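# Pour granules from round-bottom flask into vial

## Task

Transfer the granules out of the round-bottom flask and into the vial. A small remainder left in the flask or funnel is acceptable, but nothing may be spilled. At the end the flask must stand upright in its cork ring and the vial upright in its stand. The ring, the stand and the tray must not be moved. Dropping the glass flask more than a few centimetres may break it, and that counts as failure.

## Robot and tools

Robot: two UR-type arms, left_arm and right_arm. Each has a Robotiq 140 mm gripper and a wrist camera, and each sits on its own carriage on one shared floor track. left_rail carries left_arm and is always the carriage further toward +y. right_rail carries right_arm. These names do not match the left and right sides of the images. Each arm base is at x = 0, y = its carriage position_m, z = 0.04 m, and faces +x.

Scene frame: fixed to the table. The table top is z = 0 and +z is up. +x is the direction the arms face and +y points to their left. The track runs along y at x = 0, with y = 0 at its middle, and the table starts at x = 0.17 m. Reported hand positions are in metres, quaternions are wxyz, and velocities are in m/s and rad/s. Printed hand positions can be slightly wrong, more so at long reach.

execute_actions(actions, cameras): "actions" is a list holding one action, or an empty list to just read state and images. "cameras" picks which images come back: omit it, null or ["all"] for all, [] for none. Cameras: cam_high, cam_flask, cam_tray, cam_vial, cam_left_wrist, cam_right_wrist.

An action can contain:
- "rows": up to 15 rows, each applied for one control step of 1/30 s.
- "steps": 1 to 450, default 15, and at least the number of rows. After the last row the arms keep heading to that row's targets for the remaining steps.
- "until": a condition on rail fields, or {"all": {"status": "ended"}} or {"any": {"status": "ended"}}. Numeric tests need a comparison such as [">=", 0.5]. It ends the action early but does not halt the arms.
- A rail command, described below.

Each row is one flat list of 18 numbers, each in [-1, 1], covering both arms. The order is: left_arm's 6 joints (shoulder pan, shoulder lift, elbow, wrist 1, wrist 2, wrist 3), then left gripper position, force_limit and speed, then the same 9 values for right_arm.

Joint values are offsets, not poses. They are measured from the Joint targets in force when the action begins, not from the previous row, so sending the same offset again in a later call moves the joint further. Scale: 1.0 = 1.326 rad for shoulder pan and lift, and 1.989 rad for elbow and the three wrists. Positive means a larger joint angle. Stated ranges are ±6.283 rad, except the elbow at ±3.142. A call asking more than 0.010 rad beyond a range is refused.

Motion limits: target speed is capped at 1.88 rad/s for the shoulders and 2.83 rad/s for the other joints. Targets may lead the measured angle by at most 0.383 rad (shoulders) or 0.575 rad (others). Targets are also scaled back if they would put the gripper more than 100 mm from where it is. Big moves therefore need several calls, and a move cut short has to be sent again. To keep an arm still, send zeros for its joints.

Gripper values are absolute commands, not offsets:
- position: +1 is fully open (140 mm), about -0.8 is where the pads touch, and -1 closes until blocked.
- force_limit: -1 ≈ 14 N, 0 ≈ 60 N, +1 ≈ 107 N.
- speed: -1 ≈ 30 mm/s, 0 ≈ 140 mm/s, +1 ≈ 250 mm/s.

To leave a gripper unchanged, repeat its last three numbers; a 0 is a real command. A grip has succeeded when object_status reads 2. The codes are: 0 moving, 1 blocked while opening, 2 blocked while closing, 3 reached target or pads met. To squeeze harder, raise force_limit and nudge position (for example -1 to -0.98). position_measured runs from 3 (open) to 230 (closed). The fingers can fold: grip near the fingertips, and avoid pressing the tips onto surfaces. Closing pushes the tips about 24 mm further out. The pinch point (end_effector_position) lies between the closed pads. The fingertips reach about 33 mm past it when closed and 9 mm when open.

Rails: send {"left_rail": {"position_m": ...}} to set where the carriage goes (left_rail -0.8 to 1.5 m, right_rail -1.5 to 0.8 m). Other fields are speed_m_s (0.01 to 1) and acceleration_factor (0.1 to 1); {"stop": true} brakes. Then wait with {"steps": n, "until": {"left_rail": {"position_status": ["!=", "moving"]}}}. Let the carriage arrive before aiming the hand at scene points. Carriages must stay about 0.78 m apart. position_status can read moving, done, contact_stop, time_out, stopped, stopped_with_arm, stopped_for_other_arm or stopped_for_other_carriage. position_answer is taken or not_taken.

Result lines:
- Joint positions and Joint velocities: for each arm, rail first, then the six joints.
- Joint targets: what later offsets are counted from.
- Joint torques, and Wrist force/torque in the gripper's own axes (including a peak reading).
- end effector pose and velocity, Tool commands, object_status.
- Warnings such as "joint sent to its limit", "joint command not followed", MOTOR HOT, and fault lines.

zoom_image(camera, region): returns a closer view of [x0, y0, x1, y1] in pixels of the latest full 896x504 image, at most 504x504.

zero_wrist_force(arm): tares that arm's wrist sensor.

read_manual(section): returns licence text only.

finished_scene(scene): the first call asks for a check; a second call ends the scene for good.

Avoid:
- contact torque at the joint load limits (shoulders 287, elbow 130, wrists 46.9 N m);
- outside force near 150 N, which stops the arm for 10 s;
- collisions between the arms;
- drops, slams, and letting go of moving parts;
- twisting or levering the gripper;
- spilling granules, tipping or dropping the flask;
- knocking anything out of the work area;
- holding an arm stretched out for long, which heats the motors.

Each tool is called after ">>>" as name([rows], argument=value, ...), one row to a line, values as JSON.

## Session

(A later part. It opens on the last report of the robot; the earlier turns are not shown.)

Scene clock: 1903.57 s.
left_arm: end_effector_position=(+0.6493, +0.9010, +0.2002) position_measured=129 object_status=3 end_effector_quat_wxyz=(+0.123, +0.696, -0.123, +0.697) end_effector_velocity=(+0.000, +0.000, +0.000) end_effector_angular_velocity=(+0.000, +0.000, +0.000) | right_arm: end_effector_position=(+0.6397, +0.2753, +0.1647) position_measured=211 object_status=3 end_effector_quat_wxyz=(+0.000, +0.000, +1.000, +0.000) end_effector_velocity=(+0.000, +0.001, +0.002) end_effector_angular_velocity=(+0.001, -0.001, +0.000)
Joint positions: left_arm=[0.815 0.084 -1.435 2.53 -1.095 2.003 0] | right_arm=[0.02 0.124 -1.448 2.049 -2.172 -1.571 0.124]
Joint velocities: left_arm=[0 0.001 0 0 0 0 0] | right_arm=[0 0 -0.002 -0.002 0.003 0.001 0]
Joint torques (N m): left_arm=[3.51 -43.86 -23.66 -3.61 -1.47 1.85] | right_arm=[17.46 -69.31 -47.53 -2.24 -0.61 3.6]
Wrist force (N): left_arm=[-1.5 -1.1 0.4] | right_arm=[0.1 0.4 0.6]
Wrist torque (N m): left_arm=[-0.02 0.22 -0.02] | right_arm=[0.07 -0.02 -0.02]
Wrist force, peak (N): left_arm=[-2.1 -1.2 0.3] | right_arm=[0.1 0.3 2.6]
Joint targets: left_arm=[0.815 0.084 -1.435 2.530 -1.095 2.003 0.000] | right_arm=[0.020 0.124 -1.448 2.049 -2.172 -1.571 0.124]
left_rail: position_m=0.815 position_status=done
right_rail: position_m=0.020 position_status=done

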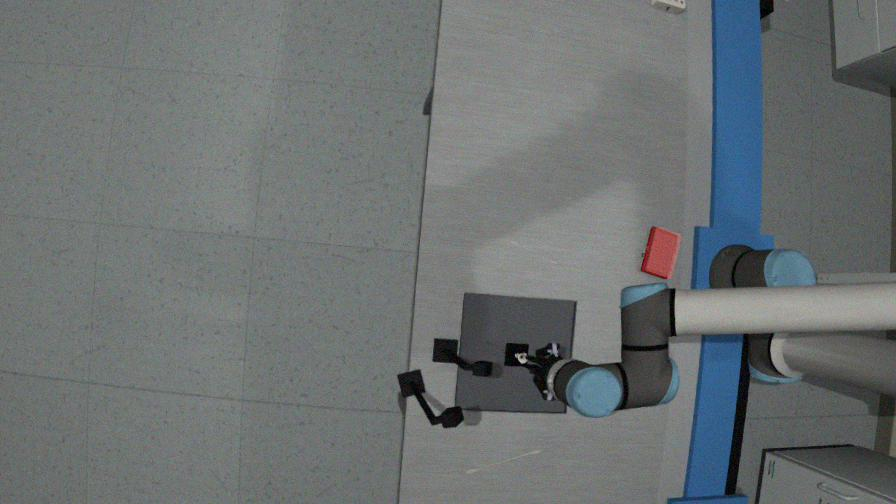

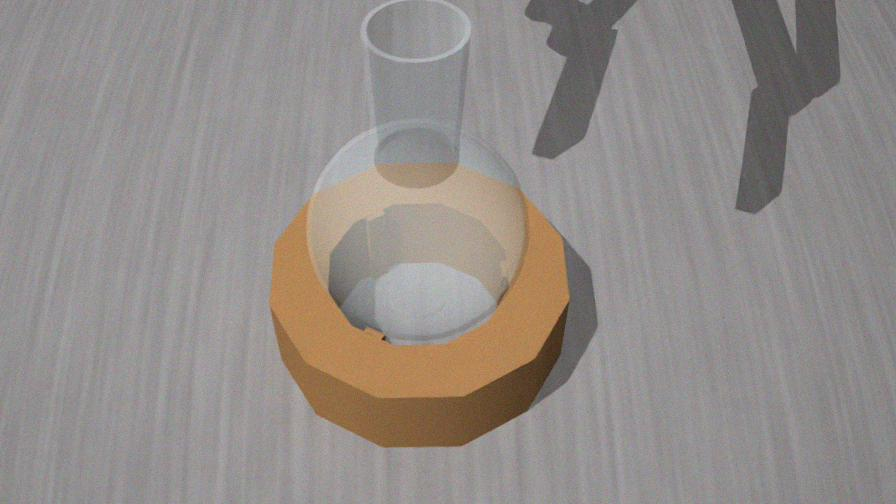

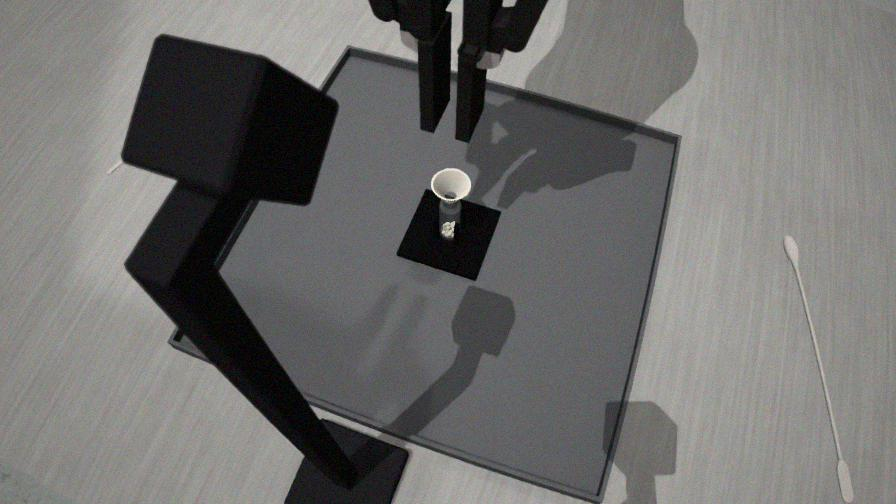

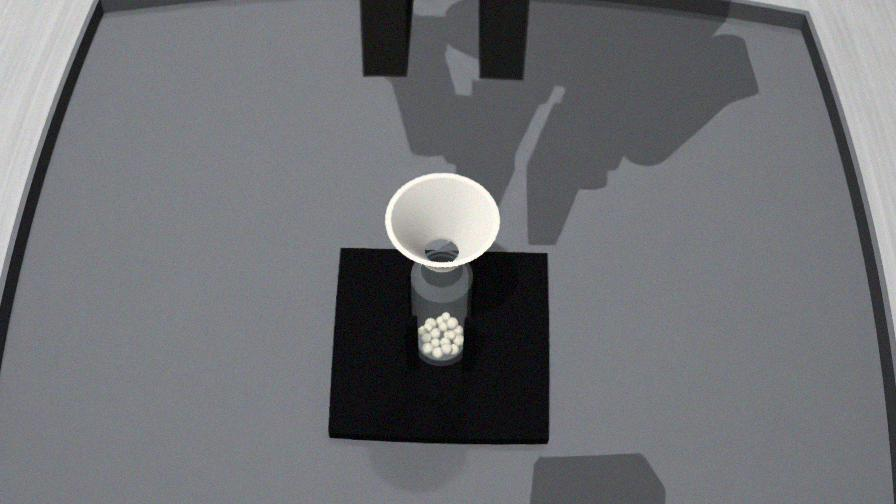

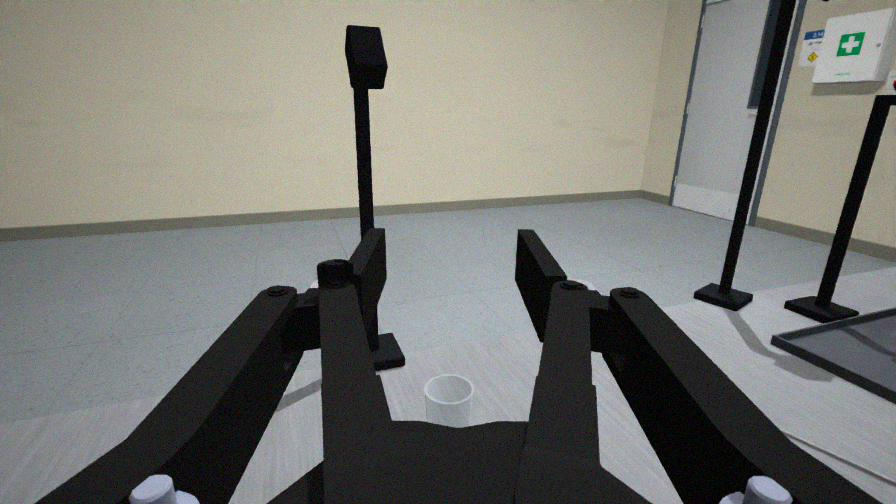

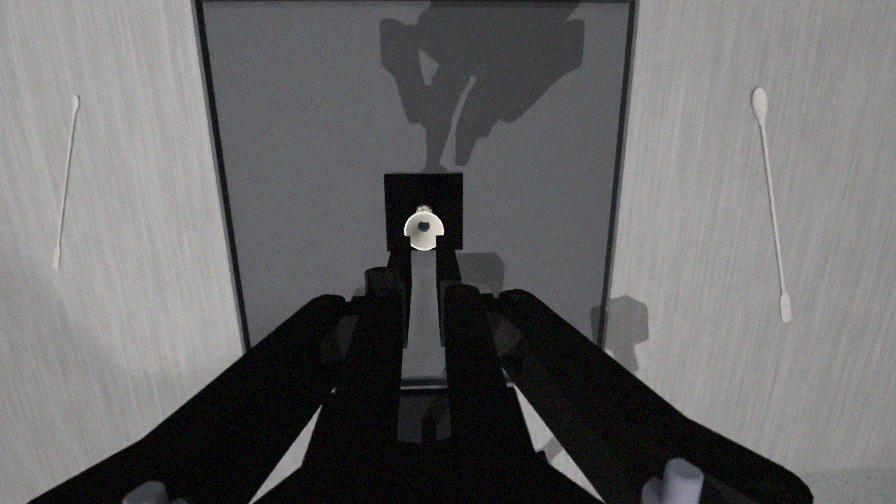

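>>> execute_actions(actions=[], cameras=["cam_flask", "cam_tray", "cam_vial", "cam_high"])

Scene clock: 1925.73 s.
left_arm: end_effector_position=(+0.6493, +0.9010, +0.2002) position_measured=129 object_status=3 end_effector_quat_wxyz=(+0.123, +0.696, -0.123, +0.697) end_effector_velocity=(+0.000, +0.000, +0.000) end_effector_angular_velocity=(+0.001, -0.001, +0.000) | right_arm: end_effector_position=(+0.6397, +0.2753, +0.1649) position_measured=211 object_status=3 end_effector_quat_wxyz=(+0.000, +0.000, +1.000, +0.000) end_effector_velocity=(+0.000, +0.000, -0.001) end_effector_angular_velocity=(-0.001, +0.001, +0.000)
Joint positions: left_arm=[0.815 0.084 -1.435 2.53 -1.095 2.003 0] | right_arm=[0.02 0.124 -1.448 2.049 -2.172 -1.571 0.124]
Joint velocities: left_arm=[0 0 0 0 -0.001 0 0.001] | right_arm=[0 0 0.001 0 0 -0.001 0]
Joint torques (N m): left_arm=[3.41 -43.42 -24.11 -3.48 -1.42 1.92] | right_arm=[13.31 -69.65 -41.33 -3.24 -0.46 3.54]
Wrist force (N): left_arm=[-1.7 -1.0 0.1] | right_arm=[0.2 0.5 0.9]
Wrist torque (N m): left_arm=[-0.01 0.26 -0.02] | right_arm=[0.09 -0.05 -0.03]
Wrist force, peak (N): left_arm=[-1.8 -1.6 0.0] | right_arm=[-0.4 0.5 1.2]
Joint targets: left_arm=[0.815 0.084 -1.435 2.530 -1.095 2.003 0.000] | right_arm=[0.020 0.124 -1.448 2.049 -2.172 -1.571 0.124]
Tool commands: left_gripper/position=+0.0 left_gripper/force_limit=-0.4 left_gripper/speed=-0.8 right_gripper/position=-0.65 right_gripper/force_limit=-0.8 right_gripper/speed=-1.0
left_rail: position_m=0.815 position_status=done
right_rail: position_m=0.020 position_status=done
Images, in order (width x height): cam_high 896x504, cam_flask 896x504, cam_tray 896x504, cam_vial 896x504.

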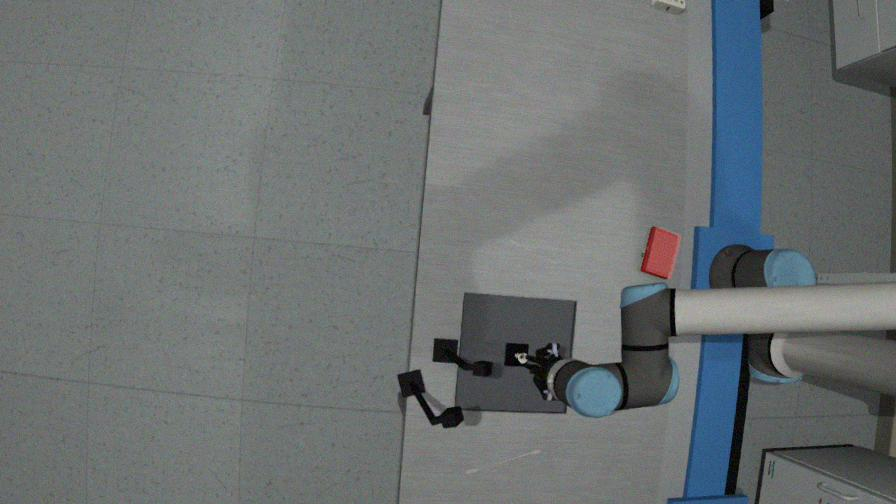

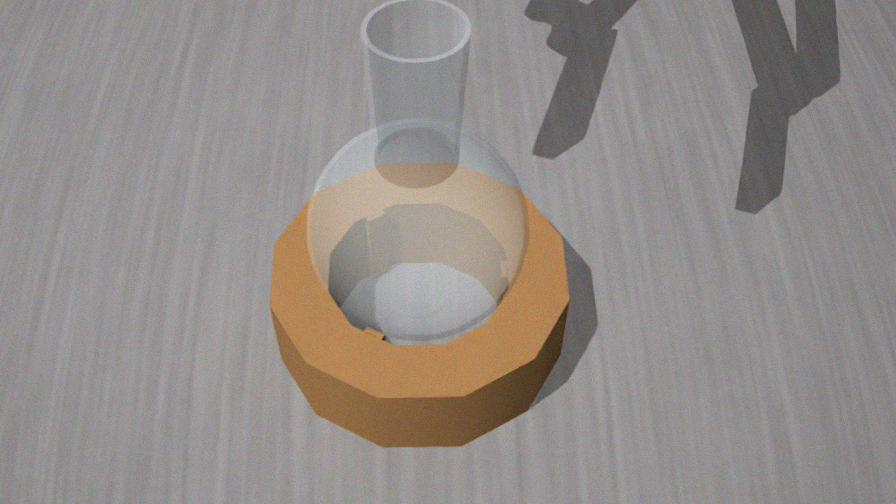

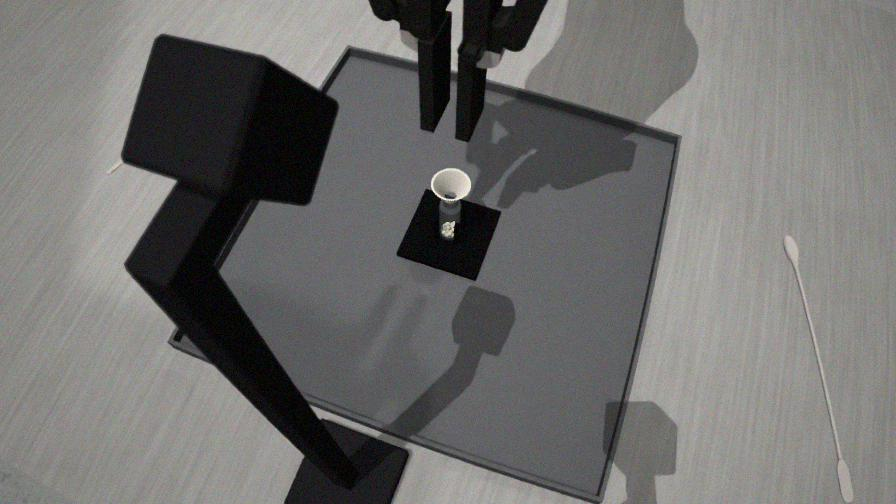

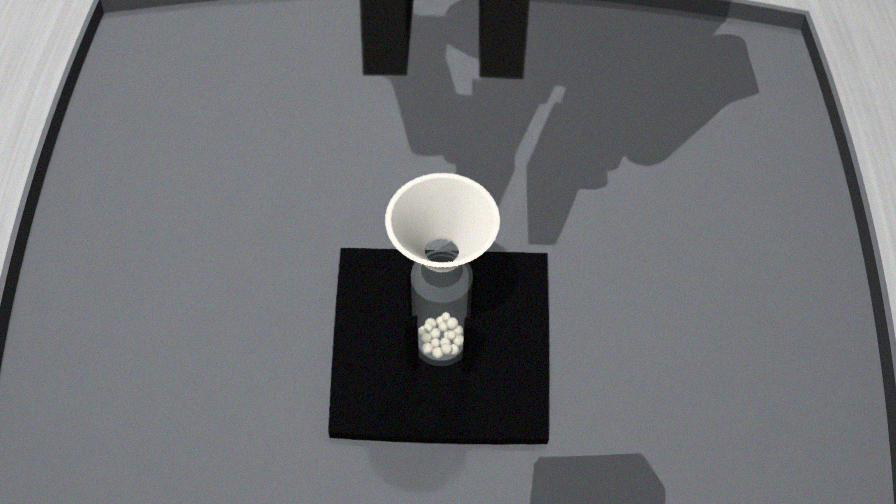

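>>> finished_scene(scene=2)

The scene is finished: the task was done.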